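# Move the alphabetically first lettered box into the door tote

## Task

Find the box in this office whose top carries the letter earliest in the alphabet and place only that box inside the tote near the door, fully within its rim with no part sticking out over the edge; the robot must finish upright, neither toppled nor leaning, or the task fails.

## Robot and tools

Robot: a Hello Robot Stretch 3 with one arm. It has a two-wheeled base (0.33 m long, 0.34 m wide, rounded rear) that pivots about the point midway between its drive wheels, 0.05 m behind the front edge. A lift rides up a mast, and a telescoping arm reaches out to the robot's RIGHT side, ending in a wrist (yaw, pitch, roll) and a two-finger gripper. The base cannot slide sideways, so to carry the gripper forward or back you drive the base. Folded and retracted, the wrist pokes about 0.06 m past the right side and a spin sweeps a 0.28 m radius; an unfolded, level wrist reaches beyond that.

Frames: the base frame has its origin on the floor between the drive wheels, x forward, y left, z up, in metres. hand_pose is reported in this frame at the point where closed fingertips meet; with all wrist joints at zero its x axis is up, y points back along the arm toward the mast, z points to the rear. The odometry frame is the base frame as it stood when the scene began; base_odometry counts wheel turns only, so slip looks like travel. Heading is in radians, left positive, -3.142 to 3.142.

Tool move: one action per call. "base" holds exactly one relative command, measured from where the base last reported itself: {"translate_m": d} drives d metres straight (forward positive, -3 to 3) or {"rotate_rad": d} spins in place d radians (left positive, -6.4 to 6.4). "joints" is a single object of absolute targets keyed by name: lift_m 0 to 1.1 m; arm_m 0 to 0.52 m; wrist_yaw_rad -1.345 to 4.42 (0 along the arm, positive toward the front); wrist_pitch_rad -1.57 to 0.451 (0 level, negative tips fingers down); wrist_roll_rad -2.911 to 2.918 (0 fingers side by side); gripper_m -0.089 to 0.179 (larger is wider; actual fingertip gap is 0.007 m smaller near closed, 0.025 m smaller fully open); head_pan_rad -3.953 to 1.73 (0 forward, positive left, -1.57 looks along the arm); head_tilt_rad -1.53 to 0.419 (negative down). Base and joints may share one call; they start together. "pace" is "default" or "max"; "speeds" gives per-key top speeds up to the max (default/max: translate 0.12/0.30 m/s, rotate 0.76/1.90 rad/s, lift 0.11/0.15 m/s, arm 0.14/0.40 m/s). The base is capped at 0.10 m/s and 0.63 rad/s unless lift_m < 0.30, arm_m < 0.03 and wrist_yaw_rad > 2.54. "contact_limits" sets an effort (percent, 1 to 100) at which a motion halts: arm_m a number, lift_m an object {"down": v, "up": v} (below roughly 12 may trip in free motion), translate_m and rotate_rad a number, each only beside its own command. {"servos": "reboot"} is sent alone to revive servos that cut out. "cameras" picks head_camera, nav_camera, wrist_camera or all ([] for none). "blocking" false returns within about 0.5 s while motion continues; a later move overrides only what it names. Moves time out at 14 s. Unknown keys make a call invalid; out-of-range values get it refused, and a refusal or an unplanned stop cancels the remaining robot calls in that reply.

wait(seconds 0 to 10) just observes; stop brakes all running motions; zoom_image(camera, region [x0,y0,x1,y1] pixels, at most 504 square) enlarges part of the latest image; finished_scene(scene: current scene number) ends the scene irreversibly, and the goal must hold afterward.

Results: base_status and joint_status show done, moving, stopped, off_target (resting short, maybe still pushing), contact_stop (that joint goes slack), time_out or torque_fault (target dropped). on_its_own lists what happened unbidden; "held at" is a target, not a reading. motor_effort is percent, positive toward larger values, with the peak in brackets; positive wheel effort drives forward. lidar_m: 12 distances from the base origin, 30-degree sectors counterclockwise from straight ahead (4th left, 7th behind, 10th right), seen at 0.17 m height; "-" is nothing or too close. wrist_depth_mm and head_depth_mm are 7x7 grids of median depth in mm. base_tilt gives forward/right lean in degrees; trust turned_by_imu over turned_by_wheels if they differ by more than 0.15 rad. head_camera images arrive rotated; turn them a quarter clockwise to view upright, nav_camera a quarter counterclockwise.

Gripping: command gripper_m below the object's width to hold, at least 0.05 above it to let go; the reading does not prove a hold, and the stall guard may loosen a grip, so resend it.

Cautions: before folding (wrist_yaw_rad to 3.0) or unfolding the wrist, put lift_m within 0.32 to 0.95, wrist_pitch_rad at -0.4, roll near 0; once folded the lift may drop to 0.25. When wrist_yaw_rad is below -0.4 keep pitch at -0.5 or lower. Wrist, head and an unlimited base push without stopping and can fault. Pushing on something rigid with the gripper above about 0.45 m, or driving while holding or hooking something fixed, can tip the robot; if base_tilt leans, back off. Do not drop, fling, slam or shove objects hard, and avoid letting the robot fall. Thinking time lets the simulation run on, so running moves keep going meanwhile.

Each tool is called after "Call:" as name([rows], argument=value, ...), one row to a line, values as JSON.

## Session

Call:
move(joints={"head_pan_rad": 0.9, "head_tilt_rad": -0.4}, cameras=["nav_camera", "wrist_camera"])

Call:
move(joints={"head_pan_rad": -0.2, "head_tilt_rad": -0.35}, cameras=["nav_camera"])

Call:
move(joints={"head_pan_rad": -1.3, "head_tilt_rad": -0.35}, cameras=["nav_camera"])

Call:
move(joints={"head_pan_rad": -2.4, "head_tilt_rad": -0.35}, cameras=["nav_camera"])

Call:
move(joints={"head_pan_rad": -3.5, "head_tilt_rad": -0.35}, cameras=["nav_camera"])

Scene clock: 1.03 s.
move: done
base_odometry: x=+0.000 y=+0.000 heading=+0.000
turned_by_wheels: +0.000
turned_by_imu: +0.000
base_tilt: forward=+0.9 right=-0.1
lidar_m: 1.39 2.08 1.12 0.87 0.86 0.92 1.36 1.08 1.14 0.90 0.88 0.95
head_depth_mm: 1808 1886 2012 2109 2193 1760 1436 / 1881 1989 2123 2268 2276 1737 1422 / 1997 2130 2262 2402 2264 1743 1427 / 2111 2256 2422 2565 2253 1748 1427 / 2143 2276 2478 1461 1595 1636 1423 / 1071 1125 1193 1270 1353 1459 1425 / 962 1008 1066 1119 1180 1259 1333
base_status: not commanded
joint_positions: lift_m=+0.410 arm_m=+0.002 wrist_yaw_rad=+2.888 wrist_pitch_rad=-0.323 wrist_roll_rad=+0.000 gripper_m=+0.037 head_pan_rad=+0.918 head_tilt_rad=-0.399
joint_status: all done
measured_speeds: all 0
motor_effort: left_wheel=-0.1(0.5) right_wheel=+1.5(2.5) lift_m=+26.3(26.6) arm_m=-10.8(10.8) wrist_yaw_rad=+0.8(1.3) wrist_pitch_rad=+2.8(3.1) wrist_roll_rad=+0.8(1.1) gripper_m=-0.2(1.0) head_pan_rad=+1.4(5.0) head_tilt_rad=-1.4(3.1)
hand_pose: x=+0.0377 y=+0.0812 z=+0.4448 quat_wxyz=(+0.201, +0.706, +0.025, +0.678) (m; base frame)
wrist_depth_mm: 128 153 - - - - - / 134 161 - - - - - / 142 156 - - - - - / 151 160 - - - - - / 162 173 - 982 992 991 992 / 739 184 128 729 131 787 799 / 646 196 615 655 615 658 659
pictures: nav_camera (sideways), wrist_camera
Images, in order (width x height): nav_camera 672x504, wrist_camera 644x364.

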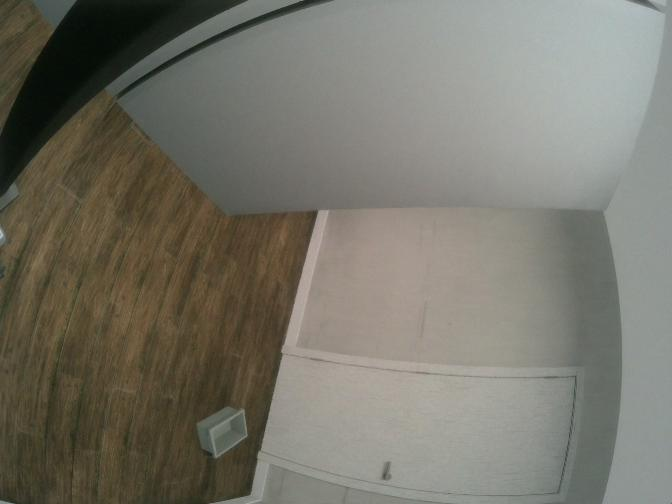

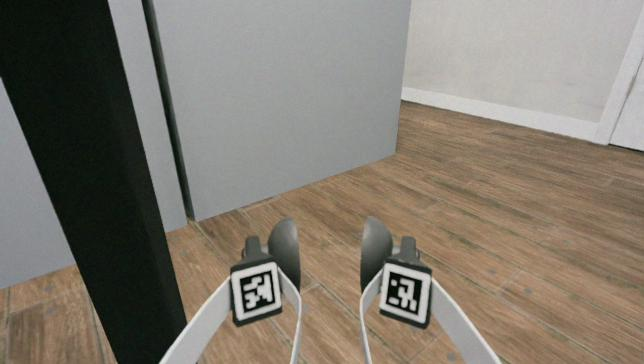

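Scene clock: 2.13 s.
move: done
base_odometry: x=+0.000 y=+0.000 heading=+0.000
turned_by_wheels: +0.000
turned_by_imu: +0.000
base_tilt: forward=+0.9 right=-0.1
lidar_m: 1.39 2.08 1.11 0.87 0.86 0.92 1.36 1.08 1.14 0.89 0.88 0.94
head_depth_mm: 945 1000 1037 1084 1132 1186 1240 / 1046 1117 1165 1221 1276 1345 1388 / 1199 1251 1319 1400 1482 1565 1475 / 1376 1440 1527 1633 1741 1772 1482 / 1600 1704 1808 1958 2120 1840 1476 / 1870 1977 2089 2266 2323 1823 1470 / 1807 1897 2010 2103 2169 1770 1477
base_status: not commanded
joint_positions: lift_m=+0.410 arm_m=+0.002 wrist_yaw_rad=+2.888 wrist_pitch_rad=-0.323 wrist_roll_rad=+0.000 gripper_m=+0.037 head_pan_rad=-0.213 head_tilt_rad=-0.354
joint_status: all done
measured_speeds: all 0
motor_effort: left_wheel=-0.3(0.4) right_wheel=+2.1(2.6) lift_m=+26.5(26.7) arm_m=-13.8(13.9) wrist_yaw_rad=+0.3(1.1) wrist_pitch_rad=+2.9(3.2) wrist_roll_rad=+0.8(1.1) gripper_m=-0.2(1.4) head_pan_rad=-1.9(5.1) head_tilt_rad=+3.8(6.6)
hand_pose: x=+0.0377 y=+0.0812 z=+0.4448 quat_wxyz=(+0.201, +0.706, +0.025, +0.678) (m; base frame)
wrist_depth_mm: 128 153 - - - - - / 134 161 - - - - - / 142 157 - - - - - / 151 160 - - - - - / 162 172 - 985 989 997 994 / 756 184 128 728 131 789 791 / 654 195 614 659 615 658 657
pictures: nav_camera (sideways)
Images, in order (width x height): nav_camera 672x504.

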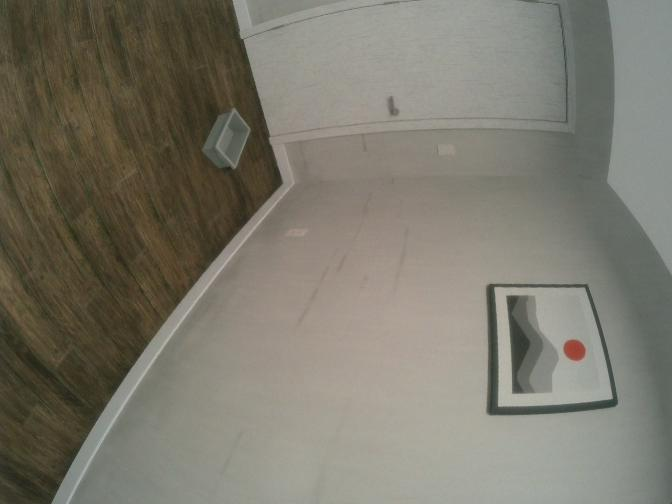

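Scene clock: 3.23 s.
move: done
base_odometry: x=+0.000 y=+0.000 heading=+0.000
turned_by_wheels: +0.000
turned_by_imu: +0.000
base_tilt: forward=+1.0 right=-0.1
lidar_m: 1.40 2.08 1.11 0.87 0.86 0.92 1.36 1.08 1.14 0.89 0.88 0.95
head_depth_mm: 763 809 866 932 1004 1085 1188 / 752 798 855 915 990 1072 1168 / 748 794 842 906 972 1055 1152 / 736 781 832 888 960 1033 1129 / 731 772 820 880 944 1020 1116 / 720 763 816 866 933 1007 1086 / 711 755 801 857 918 990 1080
base_status: not commanded
joint_positions: lift_m=+0.410 arm_m=+0.002 wrist_yaw_rad=+2.888 wrist_pitch_rad=-0.323 wrist_roll_rad=+0.000 gripper_m=+0.037 head_pan_rad=-1.331 head_tilt_rad=-0.352
joint_status: all done
measured_speeds: all 0
motor_effort: left_wheel=-0.4(0.5) right_wheel=+1.9(2.4) lift_m=+27.0(27.0) arm_m=-17.2(17.2) wrist_yaw_rad=+0.8(1.4) wrist_pitch_rad=+2.8(3.1) wrist_roll_rad=+0.9(1.0) gripper_m=+0.5(1.1) head_pan_rad=+0.2(6.2) head_tilt_rad=+3.6(6.2)
hand_pose: x=+0.0377 y=+0.0812 z=+0.4448 quat_wxyz=(+0.201, +0.706, +0.025, +0.678) (m; base frame)
wrist_depth_mm: 128 153 - - - - - / 134 161 - - - - - / 142 156 - - - - - / 151 161 - - - - - / 162 172 - 980 - 977 991 / 754 184 128 722 132 792 794 / 649 195 617 656 624 663 660
pictures: nav_camera (sideways)
Images, in order (width x height): nav_camera 672x504.

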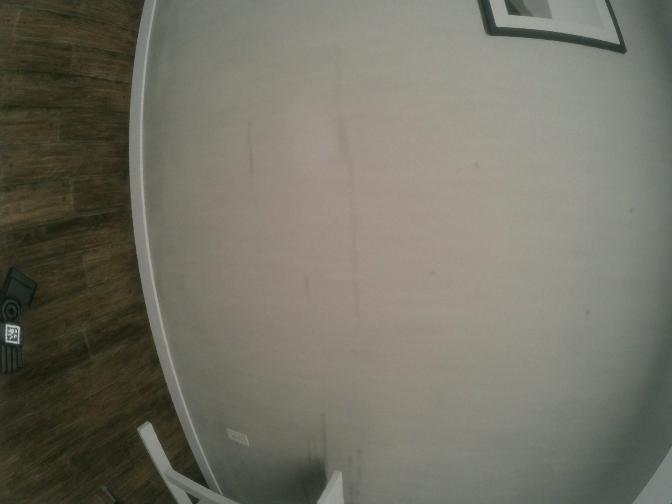

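Scene clock: 4.30 s.
move: done
base_odometry: x=+0.000 y=+0.000 heading=+0.000
turned_by_wheels: +0.000
turned_by_imu: +0.000
base_tilt: forward=+0.8 right=-0.1
lidar_m: 1.39 2.08 1.11 0.87 0.86 0.92 1.36 1.08 1.14 0.90 0.88 0.94
head_depth_mm: 1396 1463 1517 1019 1663 1483 1421 / 1427 1508 1588 1090 1422 1730 1459 / 1485 1561 1631 1084 1853 1793 1491 / 1516 1618 1688 1084 1967 1838 1479 / 1585 1666 1744 1164 1951 1676 1479 / 1484 1551 1586 1245 1794 1777 1442 / 1275 1315 1365 1361 1500 1574 1479
base_status: not commanded
joint_positions: lift_m=+0.410 arm_m=+0.002 wrist_yaw_rad=+2.888 wrist_pitch_rad=-0.323 wrist_roll_rad=+0.000 gripper_m=+0.037 head_pan_rad=-2.437 head_tilt_rad=-0.351
joint_status: all done
measured_speeds: all 0
motor_effort: left_wheel=-0.1(0.5) right_wheel=+2.5(2.5) lift_m=+27.0(27.1) arm_m=-19.9(19.9) wrist_yaw_rad=+0.7(1.4) wrist_pitch_rad=+2.8(3.1) wrist_roll_rad=+1.0(1.0) gripper_m=+0.1(1.2) head_pan_rad=+0.8(5.6) head_tilt_rad=+3.7(6.1)
hand_pose: x=+0.0377 y=+0.0812 z=+0.4448 quat_wxyz=(+0.201, +0.706, +0.025, +0.678) (m; base frame)
wrist_depth_mm: 128 153 - - - - - / 134 161 - - - - - / 142 156 - - - - - / 152 160 - - - - - / 162 172 - 984 990 996 - / 748 184 128 734 131 796 797 / 646 196 616 658 618 659 654
pictures: nav_camera (sideways)
Images, in order (width x height): nav_camera 672x504.

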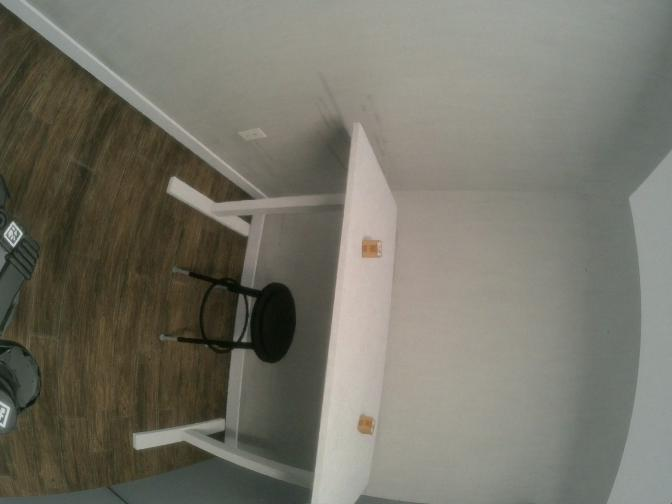

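Scene clock: 5.37 s.
move: done
base_odometry: x=+0.000 y=+0.000 heading=+0.000
turned_by_wheels: +0.000
turned_by_imu: +0.000
base_tilt: forward=+1.0 right=-0.1
lidar_m: 1.40 2.08 1.11 0.87 0.86 0.92 1.36 1.08 1.14 0.89 0.88 0.94
head_depth_mm: 816 851 891 932 978 1029 1090 / 883 922 964 1018 1078 1147 1208 / 961 1013 1067 1125 1197 1272 1370 / 1049 1115 1177 1262 1344 1444 1464 / 1170 1237 1318 1392 1535 1672 1475 / 1309 1393 1500 1251 1779 1797 1448 / 1474 1600 1659 1150 1506 1665 1488
base_status: not commanded
joint_positions: lift_m=+0.410 arm_m=+0.002 wrist_yaw_rad=+2.888 wrist_pitch_rad=-0.323 wrist_roll_rad=+0.000 gripper_m=+0.037 head_pan_rad=-3.539 head_tilt_rad=-0.350
joint_status: all done
measured_speeds: all 0
motor_effort: left_wheel=-0.4(0.5) right_wheel=+1.9(2.3) lift_m=+27.1(27.2) arm_m=-22.9(22.9) wrist_yaw_rad=+0.6(1.2) wrist_pitch_rad=+2.6(3.1) wrist_roll_rad=+0.8(1.0) gripper_m=-0.2(1.3) head_pan_rad=-0.1(5.3) head_tilt_rad=+3.1(6.2)
hand_pose: x=+0.0377 y=+0.0812 z=+0.4448 quat_wxyz=(+0.201, +0.706, +0.025, +0.678) (m; base frame)
wrist_depth_mm: 128 153 - - - - - / 134 161 - - - - - / 142 156 - - - - - / 151 160 - - - - - / 162 172 - 996 989 983 977 / 751 184 128 736 131 789 793 / 656 195 616 661 612 655 662
pictures: nav_camera (sideways)
Images, in order (width x height): nav_camera 672x504.

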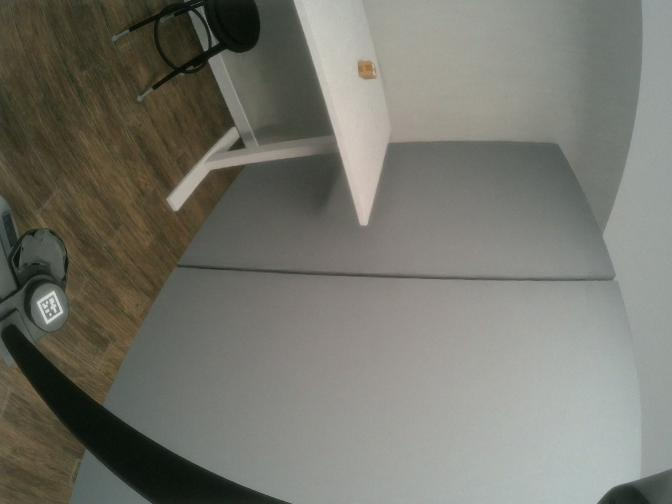

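Call:
move(joints={"head_pan_rad": -2.65, "head_tilt_rad": -0.25}, cameras=["head_camera"])

Scene clock: 23.73 s.
move: done
base_odometry: x=+0.000 y=+0.000 heading=+0.000
turned_by_wheels: +0.000
turned_by_imu: +0.001
base_tilt: forward=+0.9 right=-0.3
lidar_m: 1.39 2.08 1.11 0.87 0.86 0.92 1.36 1.08 1.14 0.90 0.88 0.95
head_depth_mm: 1420 1480 1541 1443 1029 1764 1652 / 1436 1497 1558 1439 1016 1784 1598 / 1462 1525 1593 1405 1467 1282 1601 / 1480 1549 1611 1400 1490 1330 1619 / 1497 1557 1630 1390 1800 1879 1580 / 1531 1598 1660 1374 1824 1915 1626 / 1539 1615 1694 1354 1386 1478 1532
base_status: not commanded
joint_positions: lift_m=+0.410 arm_m=+0.002 wrist_yaw_rad=+2.888 wrist_pitch_rad=-0.323 wrist_roll_rad=+0.000 gripper_m=+0.037 head_pan_rad=-2.630 head_tilt_rad=-0.248
joint_status: all done
measured_speeds: all 0
motor_effort: left_wheel=-0.3(0.4) right_wheel=+2.2(2.2) lift_m=+28.0(28.1) arm_m=-23.2(23.4) wrist_yaw_rad=+0.8(1.3) wrist_pitch_rad=+3.0(3.0) wrist_roll_rad=+1.0(1.0) gripper_m=-0.3(1.2) head_pan_rad=+0.5(4.5) head_tilt_rad=+5.1(6.2)
hand_pose: x=+0.0377 y=+0.0812 z=+0.4448 quat_wxyz=(+0.201, +0.706, +0.025, +0.678) (m; base frame)
wrist_depth_mm: 128 153 - - - - - / 135 161 - - - - - / 142 157 - - - - - / 151 160 - - - - - / 162 172 - 988 972 988 995 / 758 185 128 731 131 788 791 / 655 195 612 666 609 660 660
pictures: head_camera (sideways)
Images, in order (width x height): head_camera 896x504.

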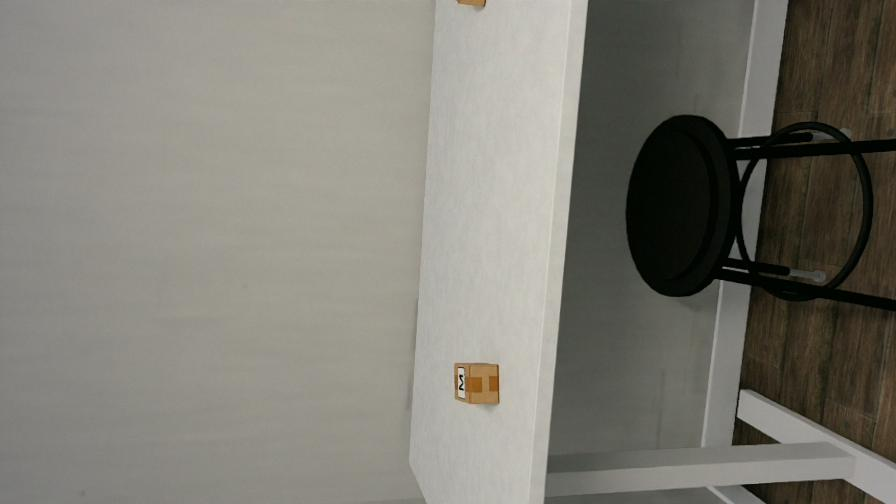

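Call:
move(joints={"head_pan_rad": -2.8, "head_tilt_rad": -0.3})

Call:
zoom_image(camera="head_camera", region=[300, 0, 720, 504])

Scene clock: 40.97 s.
move: done
base_odometry: x=+0.000 y=+0.000 heading=+0.000
turned_by_wheels: +0.000
turned_by_imu: +0.001
base_tilt: forward=+0.9 right=-0.2
lidar_m: 1.39 2.08 1.11 0.87 0.86 0.92 1.36 1.09 1.15 0.90 0.88 0.94
head_depth_mm: 1465 1526 1619 1213 1814 1906 1530 / 1447 1531 1623 1199 1815 1899 1576 / 1444 1532 1606 1192 1808 1906 1562 / 1450 1526 1600 1187 1768 1787 1526 / 1441 1516 1612 1171 1475 1751 1563 / 1435 1507 1601 1164 1783 1755 1523 / 1434 1509 1598 1154 1779 1880 1566
base_status: not commanded
joint_positions: lift_m=+0.410 arm_m=+0.002 wrist_yaw_rad=+2.888 wrist_pitch_rad=-0.323 wrist_roll_rad=+0.000 gripper_m=+0.037 head_pan_rad=-2.803 head_tilt_rad=-0.296
joint_status: all done
measured_speeds: all 0
motor_effort: left_wheel=-0.2(0.4) right_wheel=+1.9(2.5) lift_m=+28.9(29.1) arm_m=-22.9(23.2) wrist_yaw_rad=+1.1(1.2) wrist_pitch_rad=+2.7(2.9) wrist_roll_rad=+0.9(1.0) gripper_m=-0.5(1.0) head_pan_rad=-3.6(3.7) head_tilt_rad=-1.2(2.9)
hand_pose: x=+0.0377 y=+0.0812 z=+0.4448 quat_wxyz=(+0.201, +0.706, +0.025, +0.678) (m; base frame)
wrist_depth_mm: 128 153 - - - - - / 134 161 - - - - - / 142 157 - - - - - / 151 160 - - - - - / 162 172 - 974 985 995 - / 752 184 128 725 131 784 782 / 650 195 616 654 610 659 654
pictures: head_camera (sideways), nav_camera (sideways), wrist_camera
Images, in order (width x height): head_camera 896x504, nav_camera 672x504, wrist_camera 644x364.

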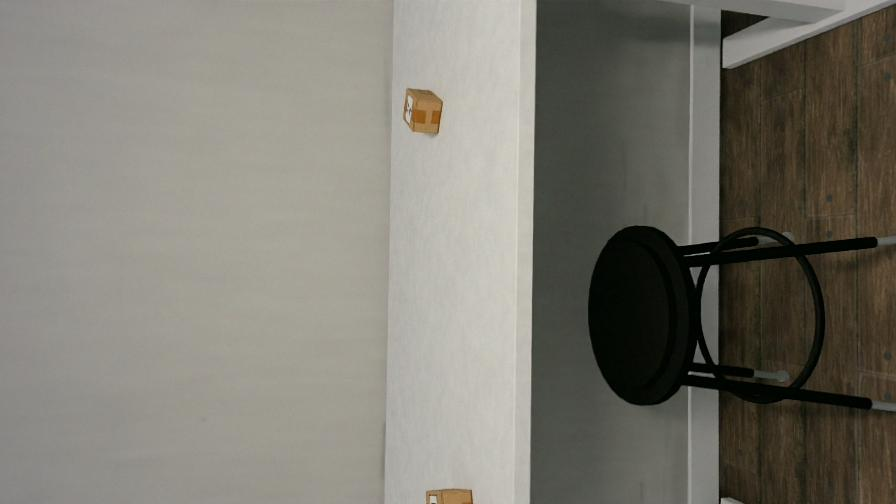

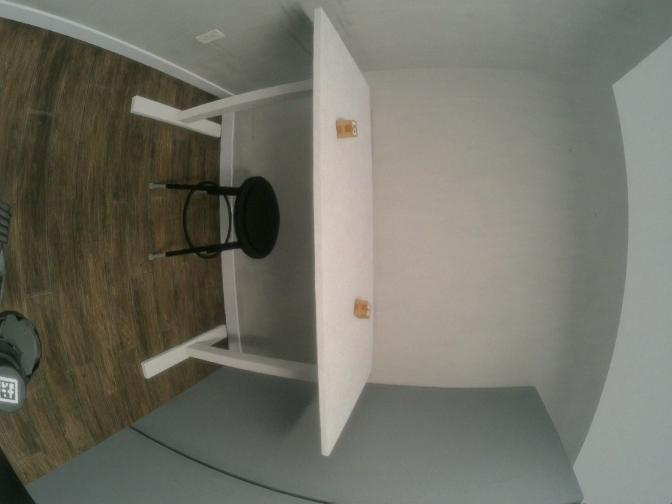

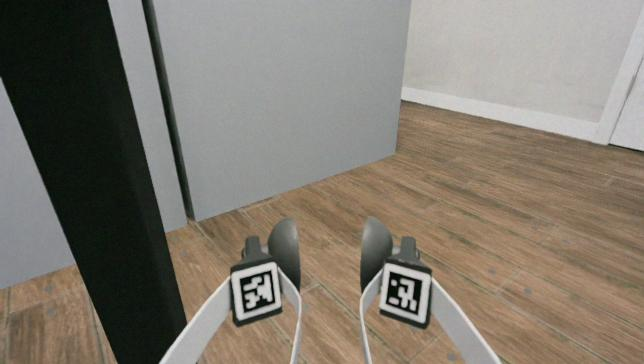

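Scaled by 1.000.

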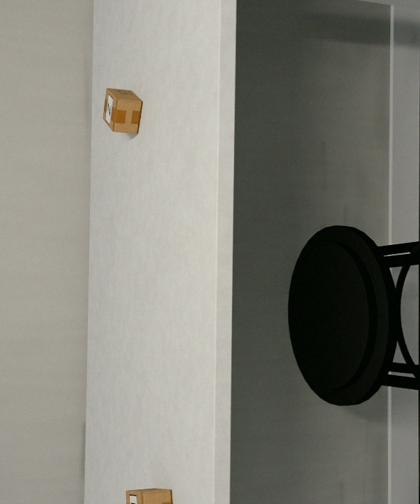

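Call:
zoom_image(camera="head_camera", region=[390, 80, 450, 140])

Call:
move(joints={"head_pan_rad": -2.55, "head_tilt_rad": -0.3}, cameras=["head_camera"])

Scaled by 8.400 from the camera's 896x504 image, which has a finer 1280x720 frame.

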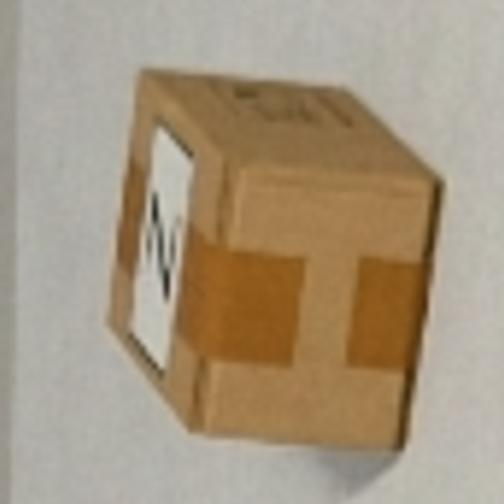

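Scene clock: 45.80 s.
move: done
base_odometry: x=+0.000 y=+0.000 heading=+0.000
turned_by_wheels: +0.000
turned_by_imu: +0.001
base_tilt: forward=+1.0 right=-0.2
lidar_m: 1.39 2.08 1.12 0.87 0.86 0.92 1.36 1.08 1.14 0.90 0.88 0.94
head_depth_mm: 1396 1462 1532 1203 1713 1800 1586 / 1425 1493 1579 1190 1721 1294 1526 / 1457 1543 1604 1177 1478 1598 1561 / 1488 1564 1652 1168 1836 1884 1514 / 1521 1596 1685 1083 1898 1955 1554 / 1558 1623 1727 1151 1479 1761 1544 / 1533 1583 1625 1236 1725 1778 1552
base_status: not commanded
joint_positions: lift_m=+0.410 arm_m=+0.002 wrist_yaw_rad=+2.888 wrist_pitch_rad=-0.323 wrist_roll_rad=+0.000 gripper_m=+0.037 head_pan_rad=-2.548 head_tilt_rad=-0.300
joint_status: all done
measured_speeds: all 0
motor_effort: left_wheel=-0.2(0.4) right_wheel=+2.0(2.5) lift_m=+29.8(30.0) arm_m=-22.7(23.4) wrist_yaw_rad=+0.7(1.0) wrist_pitch_rad=+2.8(3.0) wrist_roll_rad=+0.8(1.1) gripper_m=+1.1(1.3) head_pan_rad=+2.3(4.8) head_tilt_rad=-2.1(4.9)
hand_pose: x=+0.0377 y=+0.0812 z=+0.4448 quat_wxyz=(+0.201, +0.706, +0.025, +0.678) (m; base frame)
wrist_depth_mm: 128 153 - - - - - / 134 161 - - - - - / 142 157 - - - - - / 151 160 - - - - - / 162 172 - 978 998 974 995 / 754 185 128 729 131 789 783 / 650 195 619 657 610 658 664
pictures: head_camera (sideways)
Images, in order (width x height): head_camera 896x504.

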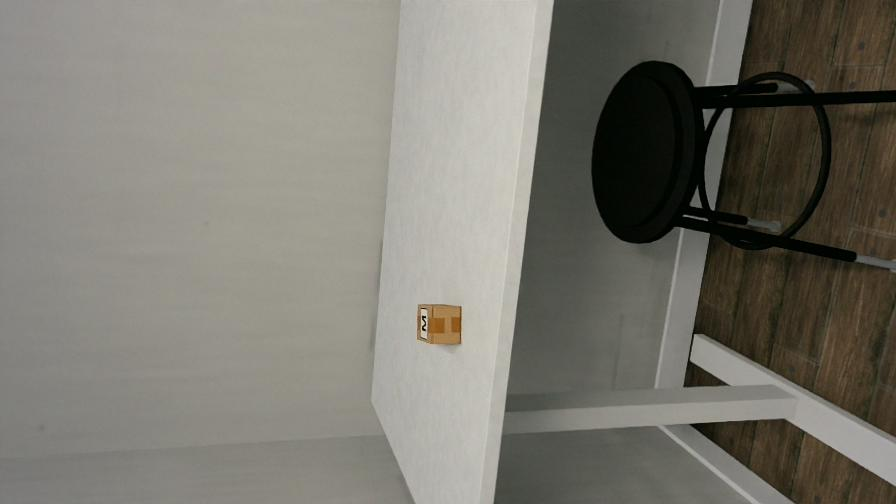

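Call:
zoom_image(camera="head_camera", region=[410, 296, 466, 352])

Scaled by 9.000 from the camera's 896x504 image, which has a finer 1280x720 frame.

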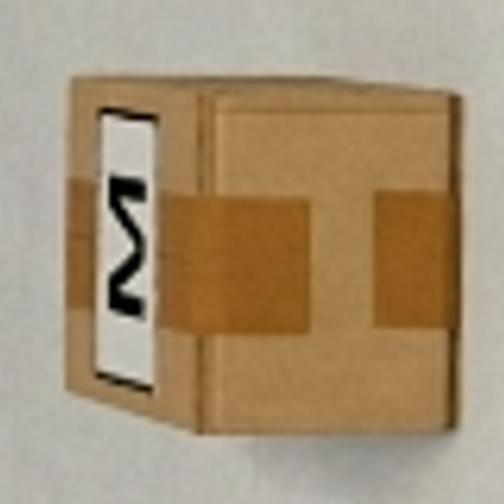

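Call:
move(base={"rotate_rad": 0.36}, joints={"lift_m": 0.27, "head_pan_rad": 0.0, "head_tilt_rad": -0.35}, pace="max", cameras=["head_camera", "nav_camera"])

Scene clock: 62.07 s.
move: done
base_odometry: x=+0.000 y=+0.000 heading=+0.360
turned_by_wheels: +0.360
turned_by_imu: +0.359
base_tilt: forward=+1.0 right=-0.1
lidar_m: 2.07 1.31 0.91 0.86 0.87 1.14 1.08 1.12 0.93 0.88 0.90 1.17
head_depth_mm: 1779 1876 2008 2138 2274 1857 1495 / 1755 1867 1979 2138 2227 1795 1485 / 1760 1881 1995 2126 2246 1765 1486 / 1751 1871 2004 2129 2248 1850 1496 / 1763 1885 2006 2148 2268 1837 1478 / 1789 1893 2031 2147 2262 1856 1468 / 1778 1899 2006 2172 2251 1828 1478
base_status: done
joint_positions: lift_m=+0.270 arm_m=+0.002 wrist_yaw_rad=+2.888 wrist_pitch_rad=-0.324 wrist_roll_rad=+0.000 gripper_m=+0.037 head_pan_rad=+0.016 head_tilt_rad=-0.351
joint_status: all done
measured_speeds: translate_m=+0.000 rotate_rad=+0.000 lift_m=+0.000 arm_m=+0.000 wrist_yaw_rad=+0.000 wrist_pitch_rad=+0.000 wrist_roll_rad=+0.000 head_pan_rad=-0.024 head_tilt_rad=+0.000
motor_effort: left_wheel=-9.3(15.3) right_wheel=+7.4(14.3) lift_m=+21.2(27.9) arm_m=-21.4(23.4) wrist_yaw_rad=+0.5(1.3) wrist_pitch_rad=+3.3(3.4) wrist_roll_rad=+0.8(1.1) gripper_m=-1.0(1.6) head_pan_rad=-2.7(4.4) head_tilt_rad=-0.4(4.0)
hand_pose: x=+0.0376 y=+0.0810 z=+0.3043 quat_wxyz=(+0.202, +0.706, +0.025, +0.678) (m; base frame)
wrist_depth_mm: 128 140 - - - - - / 134 145 - 908 - - - / 142 149 - - - - - / 151 160 902 958 981 984 979 / 169 173 763 731 734 732 725 / 554 185 128 536 131 593 588 / 481 196 278 469 457 484 491
pictures: head_camera (sideways), nav_camera (sideways)
Images, in order (width x height): head_camera 896x504, nav_camera 672x504.

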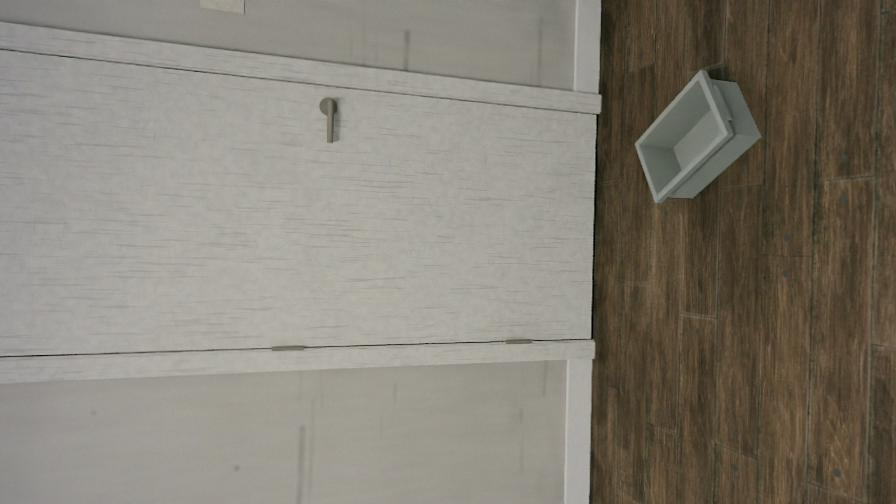

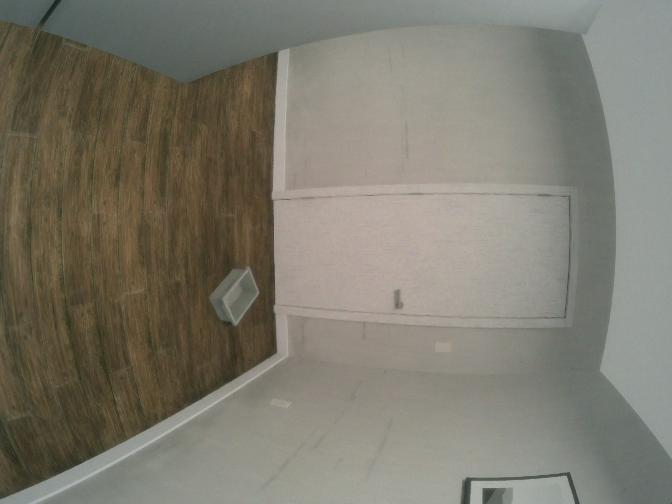

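Call:
move(base={"rotate_rad": 0.29}, pace="max", cameras=[])

Call:
move(base={"translate_m": 1.5}, joints={"head_pan_rad": 1.2, "head_tilt_rad": -0.3}, pace="max")

Scene clock: 74.53 s.
move: done
base_odometry: x=+0.000 y=+0.000 heading=+0.649
turned_by_wheels: +0.290
turned_by_imu: +0.289
base_tilt: forward=+1.0 right=-0.1
lidar_m: 2.08 1.02 0.86 0.86 0.97 1.08 1.12 1.05 0.89 0.88 1.00 1.65
head_depth_mm: 1710 1807 1891 2042 2159 1785 1503 / 1742 1831 1962 2084 2200 1870 1487 / 1803 1919 2024 2161 2257 1841 1486 / 1857 1968 2094 2239 2348 1828 1493 / 1901 2027 2161 2281 2420 1836 1480 / 1961 2075 2218 2390 2419 1835 1474 / 2023 2125 2296 2462 2400 1766 1479
base_status: done
joint_positions: lift_m=+0.270 arm_m=+0.002 wrist_yaw_rad=+2.888 wrist_pitch_rad=-0.324 wrist_roll_rad=+0.000 gripper_m=+0.037 head_pan_rad=+0.000 head_tilt_rad=-0.351
joint_status: not commanded
measured_speeds: all 0
motor_effort: left_wheel=-9.2(17.2) right_wheel=+9.5(15.0) lift_m=+22.4(22.4) arm_m=-17.3(18.1) wrist_yaw_rad=+0.8(1.4) wrist_pitch_rad=+2.9(3.5) wrist_roll_rad=+0.8(1.1) gripper_m=+0.8(1.2) head_pan_rad=-2.9(4.9) head_tilt_rad=+2.5(2.5)
hand_pose: x=+0.0376 y=+0.0810 z=+0.3043 quat_wxyz=(+0.202, +0.706, +0.025, +0.678) (m; base frame)
wrist_depth_mm: 128 140 - - - - - / 135 145 - - 910 - - / 142 149 - - - - - / 152 161 909 898 905 907 961 / 169 173 766 724 728 732 729 / 556 185 128 538 131 588 583 / 484 197 279 471 455 490 493
pictures: none
No camera images: "cameras" was empty.

Scene clock: 80.93 s.
move: done
base_odometry: x=+1.195 y=+0.907 heading=+0.649
turned_by_wheels: +0.000
turned_by_imu: -0.001
base_tilt: forward=+0.9 right=-0.2
lidar_m: 0.61 0.72 1.19 0.71 0.64 1.00 2.55 1.44 1.21 1.21 0.74 0.62
head_depth_mm: 1492 1491 1467 1507 1513 1537 1490 / 1997 1983 2000 2021 2025 1910 1557 / 3000 3059 3019 3046 2550 1980 1569 / 3092 3256 3429 3609 2657 1965 1563 / 3044 3216 3412 3526 2660 1966 1556 / 3017 3189 3323 3496 2645 1962 1545 / 3012 3172 3274 3495 2631 1940 1555
base_status: done
joint_positions: lift_m=+0.270 arm_m=+0.002 wrist_yaw_rad=+2.888 wrist_pitch_rad=-0.324 wrist_roll_rad=+0.000 gripper_m=+0.037 head_pan_rad=+1.200 head_tilt_rad=-0.300
joint_status: all done
measured_speeds: all 0
motor_effort: left_wheel=+3.0(12.9) right_wheel=+3.2(15.6) lift_m=+26.6(30.6) arm_m=-15.9(17.5) wrist_yaw_rad=+0.9(1.3) wrist_pitch_rad=+2.8(3.5) wrist_roll_rad=+0.8(1.1) gripper_m=-0.3(1.2) head_pan_rad=-3.2(4.6) head_tilt_rad=+4.4(7.2)
hand_pose: x=+0.0376 y=+0.0810 z=+0.3043 quat_wxyz=(+0.202, +0.706, +0.025, +0.678) (m; base frame)
wrist_depth_mm: 128 152 - - - - - / 134 145 - - - - - / 142 149 - - - - - / 151 159 973 973 963 965 - / 166 174 765 721 733 734 697 / 555 184 128 539 131 582 587 / 483 196 279 473 458 488 487
pictures: head_camera (sideways), nav_camera (sideways), wrist_camera
Images, in order (width x height): head_camera 896x504, nav_camera 672x504, wrist_camera 644x364.

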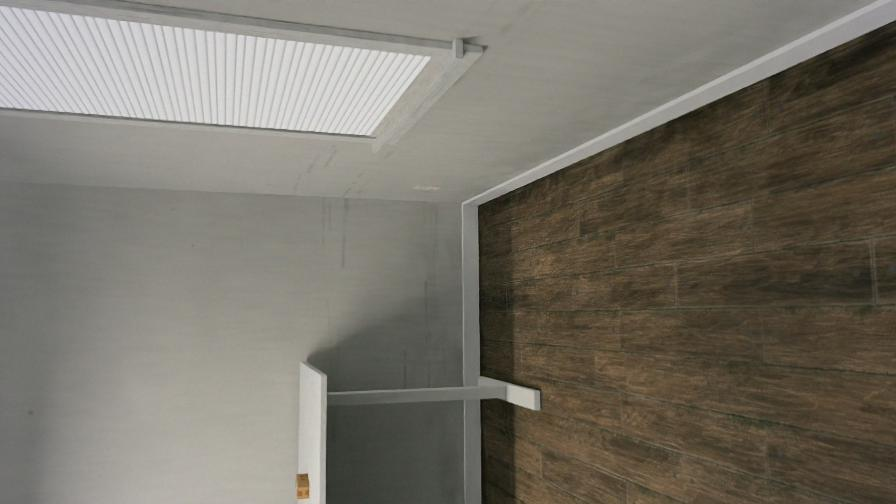

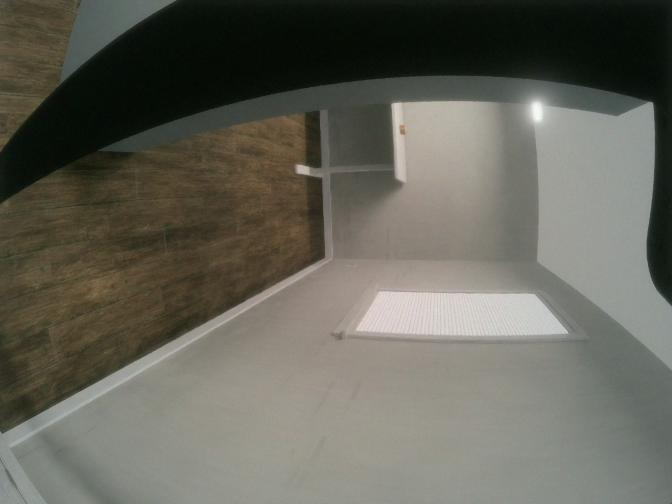

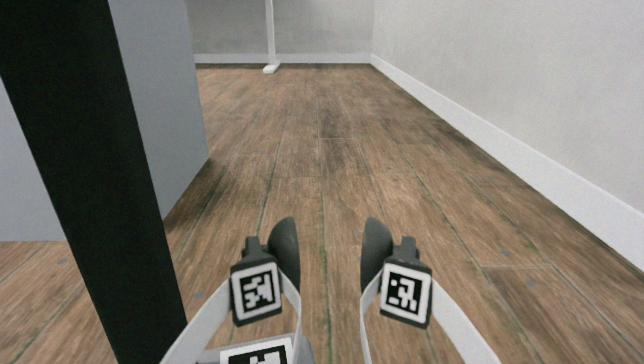

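Call:
move(base={"rotate_rad": 1.26}, joints={"head_pan_rad": 0.3, "head_tilt_rad": -0.2}, pace="max", cameras=["nav_camera", "head_camera"])

Call:
move(base={"translate_m": 1.3}, pace="max")

Scene clock: 92.10 s.
move: done
base_odometry: x=+1.195 y=+0.907 heading=+1.909
turned_by_wheels: +1.260
turned_by_imu: +1.255
base_tilt: forward=+0.7 right=-0.3
lidar_m: 1.77 0.63 0.69 1.49 1.93 1.30 1.20 0.99 0.67 0.61 0.65 0.82
head_depth_mm: 3045 3162 3227 3336 3383 2310 1760 / 3098 3215 3327 3371 3364 2286 1751 / 3178 3234 3414 3505 3261 2277 1738 / 3198 3362 3493 3613 3268 2241 1734 / 869 904 933 977 1020 1072 1119 / 687 703 725 748 775 803 833 / 564 577 590 605 622 645 662
base_status: done
joint_positions: lift_m=+0.270 arm_m=+0.002 wrist_yaw_rad=+2.888 wrist_pitch_rad=-0.324 wrist_roll_rad=+0.000 gripper_m=+0.037 head_pan_rad=+0.287 head_tilt_rad=-0.199
joint_status: all done
measured_speeds: translate_m=+0.000 rotate_rad=+0.000 lift_m=+0.000 arm_m=+0.000 wrist_yaw_rad=+0.000 wrist_pitch_rad=+0.000 wrist_roll_rad=+0.000 head_pan_rad=+0.024 head_tilt_rad=+0.000
motor_effort: left_wheel=-7.4(17.2) right_wheel=+9.3(16.3) lift_m=+25.3(25.3) arm_m=-23.3(23.5) wrist_yaw_rad=+0.7(1.3) wrist_pitch_rad=+3.3(3.4) wrist_roll_rad=+0.8(1.1) gripper_m=-0.1(1.3) head_pan_rad=+3.2(5.0) head_tilt_rad=+3.2(6.2)
hand_pose: x=+0.0376 y=+0.0810 z=+0.3043 quat_wxyz=(+0.202, +0.706, +0.025, +0.678) (m; base frame)
wrist_depth_mm: 128 - - - - - - / 134 - - - - - - / 142 - - - - - - / 152 169 960 964 924 - - / 168 173 765 734 730 697 699 / 561 184 128 538 131 586 588 / 482 197 280 470 462 488 489
pictures: head_camera (sideways), nav_camera (sideways)
Images, in order (width x height): head_camera 896x504, nav_camera 672x504.

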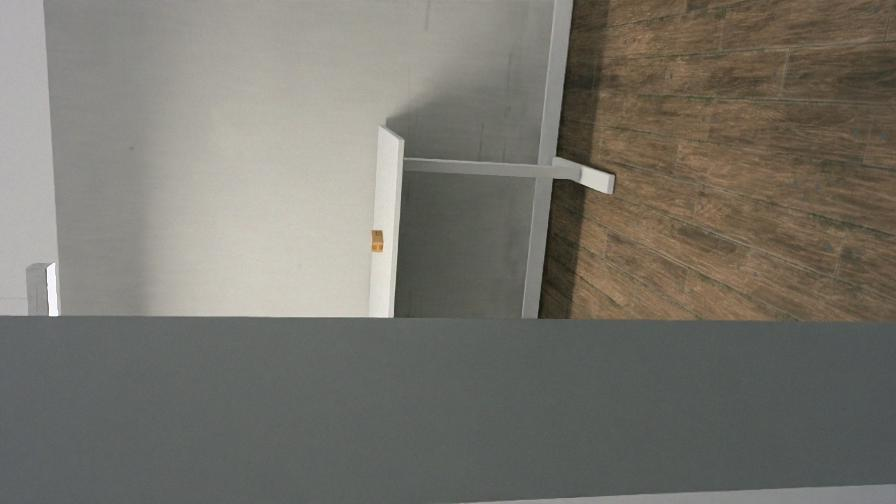

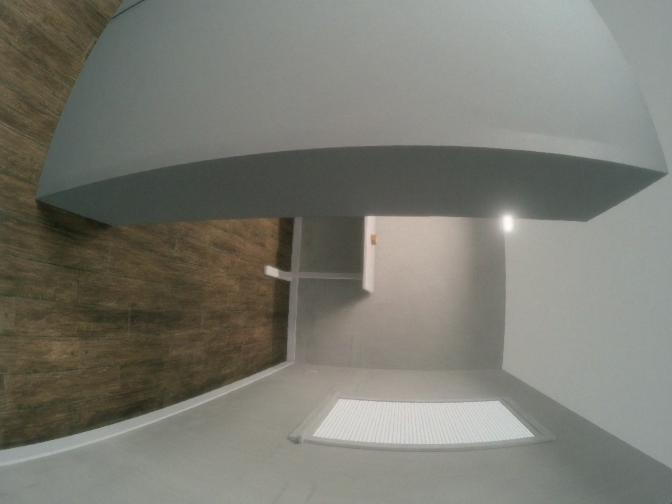

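Scene clock: 97.80 s.
move: done
base_odometry: x=+0.764 y=+2.133 heading=+1.909
turned_by_wheels: +0.000
turned_by_imu: -0.001
base_tilt: forward=+1.0 right=-0.2
lidar_m: 1.37 1.89 2.51 2.31 0.55 0.60 2.49 0.80 0.53 0.50 0.50 0.64
head_depth_mm: 1942 2006 2077 2164 2229 2238 1772 / 1998 2046 2120 2209 2287 2280 1751 / 2028 2105 2188 2262 2313 2275 1741 / 2068 2158 2225 1954 2397 2197 1736 / 2127 2209 2308 2231 2472 2251 1739 / 2205 2290 2384 2216 2539 2243 1715 / 2236 2345 2387 2476 2635 2236 1722
base_status: done
joint_positions: lift_m=+0.270 arm_m=+0.002 wrist_yaw_rad=+2.888 wrist_pitch_rad=-0.324 wrist_roll_rad=+0.000 gripper_m=+0.037 head_pan_rad=+0.300 head_tilt_rad=-0.199
joint_status: not commanded
measured_speeds: all 0
motor_effort: left_wheel=+0.9(12.9) right_wheel=+6.5(19.0) lift_m=+28.1(30.6) arm_m=-20.0(23.3) wrist_yaw_rad=+0.7(1.2) wrist_pitch_rad=+3.1(3.5) wrist_roll_rad=+1.1(1.1) gripper_m=+0.4(1.3) head_pan_rad=+2.0(4.4) head_tilt_rad=-0.1(4.1)
hand_pose: x=+0.0376 y=+0.0810 z=+0.3043 quat_wxyz=(+0.202, +0.706, +0.025, +0.678) (m; base frame)
wrist_depth_mm: 128 - - - - - - / 134 - - - - - - / 142 - - - - - - / 151 169 976 984 966 971 956 / 164 174 761 722 733 734 735 / 543 184 128 537 131 587 584 / 483 197 279 469 456 489 487
pictures: head_camera (sideways), nav_camera (sideways), wrist_camera
Images, in order (width x height): head_camera 896x504, nav_camera 672x504, wrist_camera 644x364.

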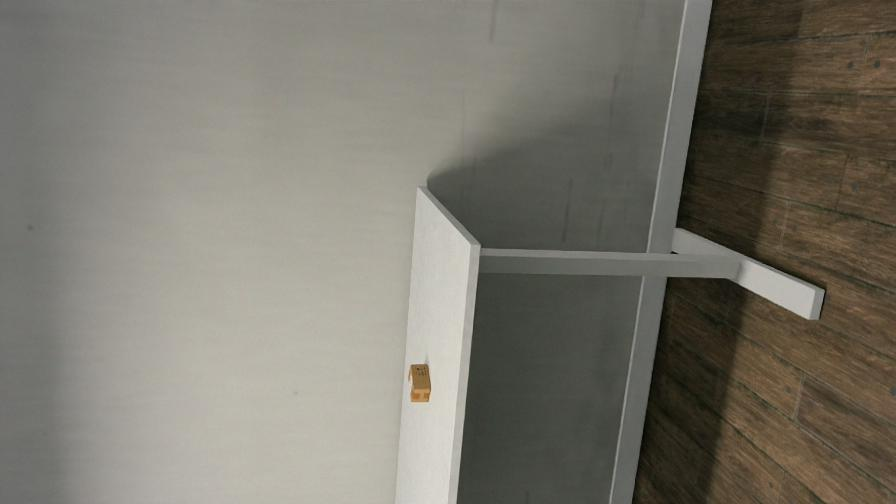

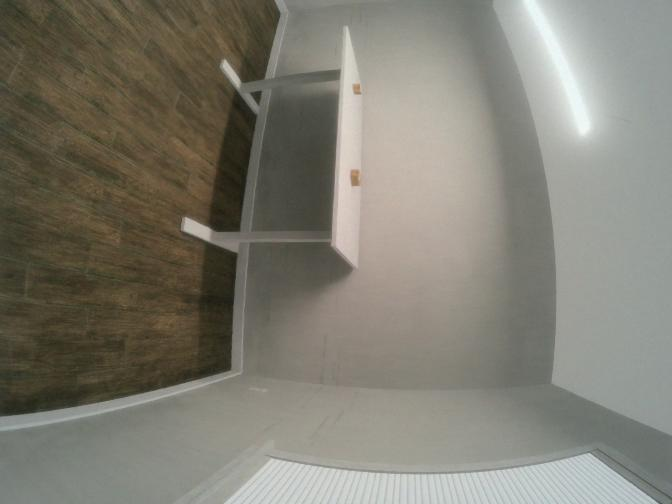

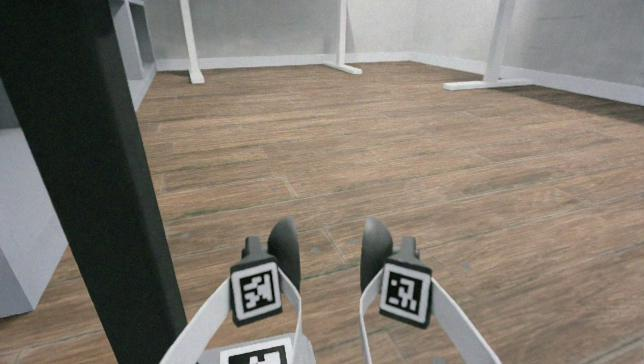

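Call:
zoom_image(camera="head_camera", region=[396, 358, 446, 408])

Call:
move(joints={"head_pan_rad": 0.7, "head_tilt_rad": -0.2}, cameras=["head_camera"])

Scaled by 10.080 from the camera's 896x504 image, which has a finer 1280x720 frame.

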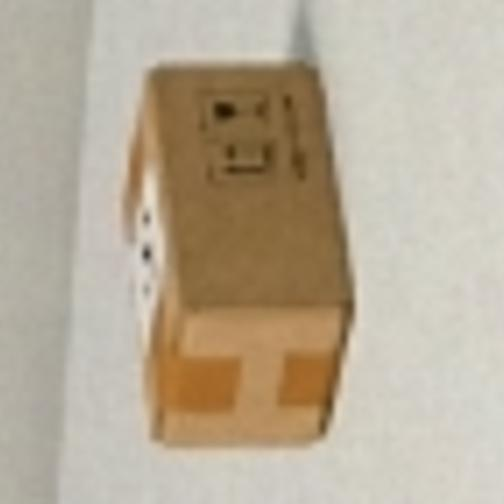

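Scene clock: 101.40 s.
move: done
base_odometry: x=+0.764 y=+2.133 heading=+1.909
turned_by_wheels: +0.000
turned_by_imu: +0.001
base_tilt: forward=+0.8 right=-0.1
lidar_m: 1.38 1.89 2.51 2.30 0.56 0.60 2.49 0.80 0.53 0.50 0.50 0.64
head_depth_mm: 2106 2158 2219 2064 2351 2318 1721 / 2229 2290 2361 2353 2521 2273 1743 / 2389 2491 2519 2568 2725 2292 1741 / 2576 2660 2717 2741 2876 2252 1738 / 2742 2867 2992 2632 2891 2248 1736 / 2951 3122 3234 3361 3279 2252 1723 / 3192 3311 3580 3668 3274 2238 1717
base_status: not commanded
joint_positions: lift_m=+0.270 arm_m=+0.002 wrist_yaw_rad=+2.888 wrist_pitch_rad=-0.324 wrist_roll_rad=+0.000 gripper_m=+0.037 head_pan_rad=+0.710 head_tilt_rad=-0.199
joint_status: all done
measured_speeds: all 0
motor_effort: left_wheel=+0.7(1.1) right_wheel=+6.2(6.8) lift_m=+23.3(24.5) arm_m=-18.2(18.6) wrist_yaw_rad=+0.4(1.2) wrist_pitch_rad=+3.1(3.3) wrist_roll_rad=+0.8(1.1) gripper_m=-0.6(0.8) head_pan_rad=+1.8(5.8) head_tilt_rad=-0.9(3.9)
hand_pose: x=+0.0376 y=+0.0810 z=+0.3043 quat_wxyz=(+0.202, +0.706, +0.025, +0.678) (m; base frame)
wrist_depth_mm: 128 - - - - - - / 134 - - - - - - / 142 - - - - - - / 151 170 963 969 974 958 971 / 165 174 762 737 730 726 738 / 549 185 128 541 131 588 588 / 486 196 278 472 458 491 490
pictures: head_camera (sideways)
Images, in order (width x height): head_camera 896x504.

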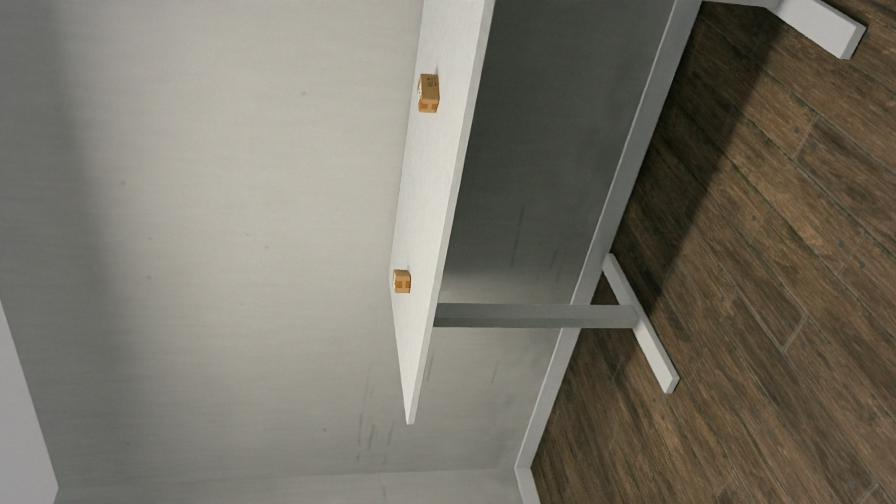

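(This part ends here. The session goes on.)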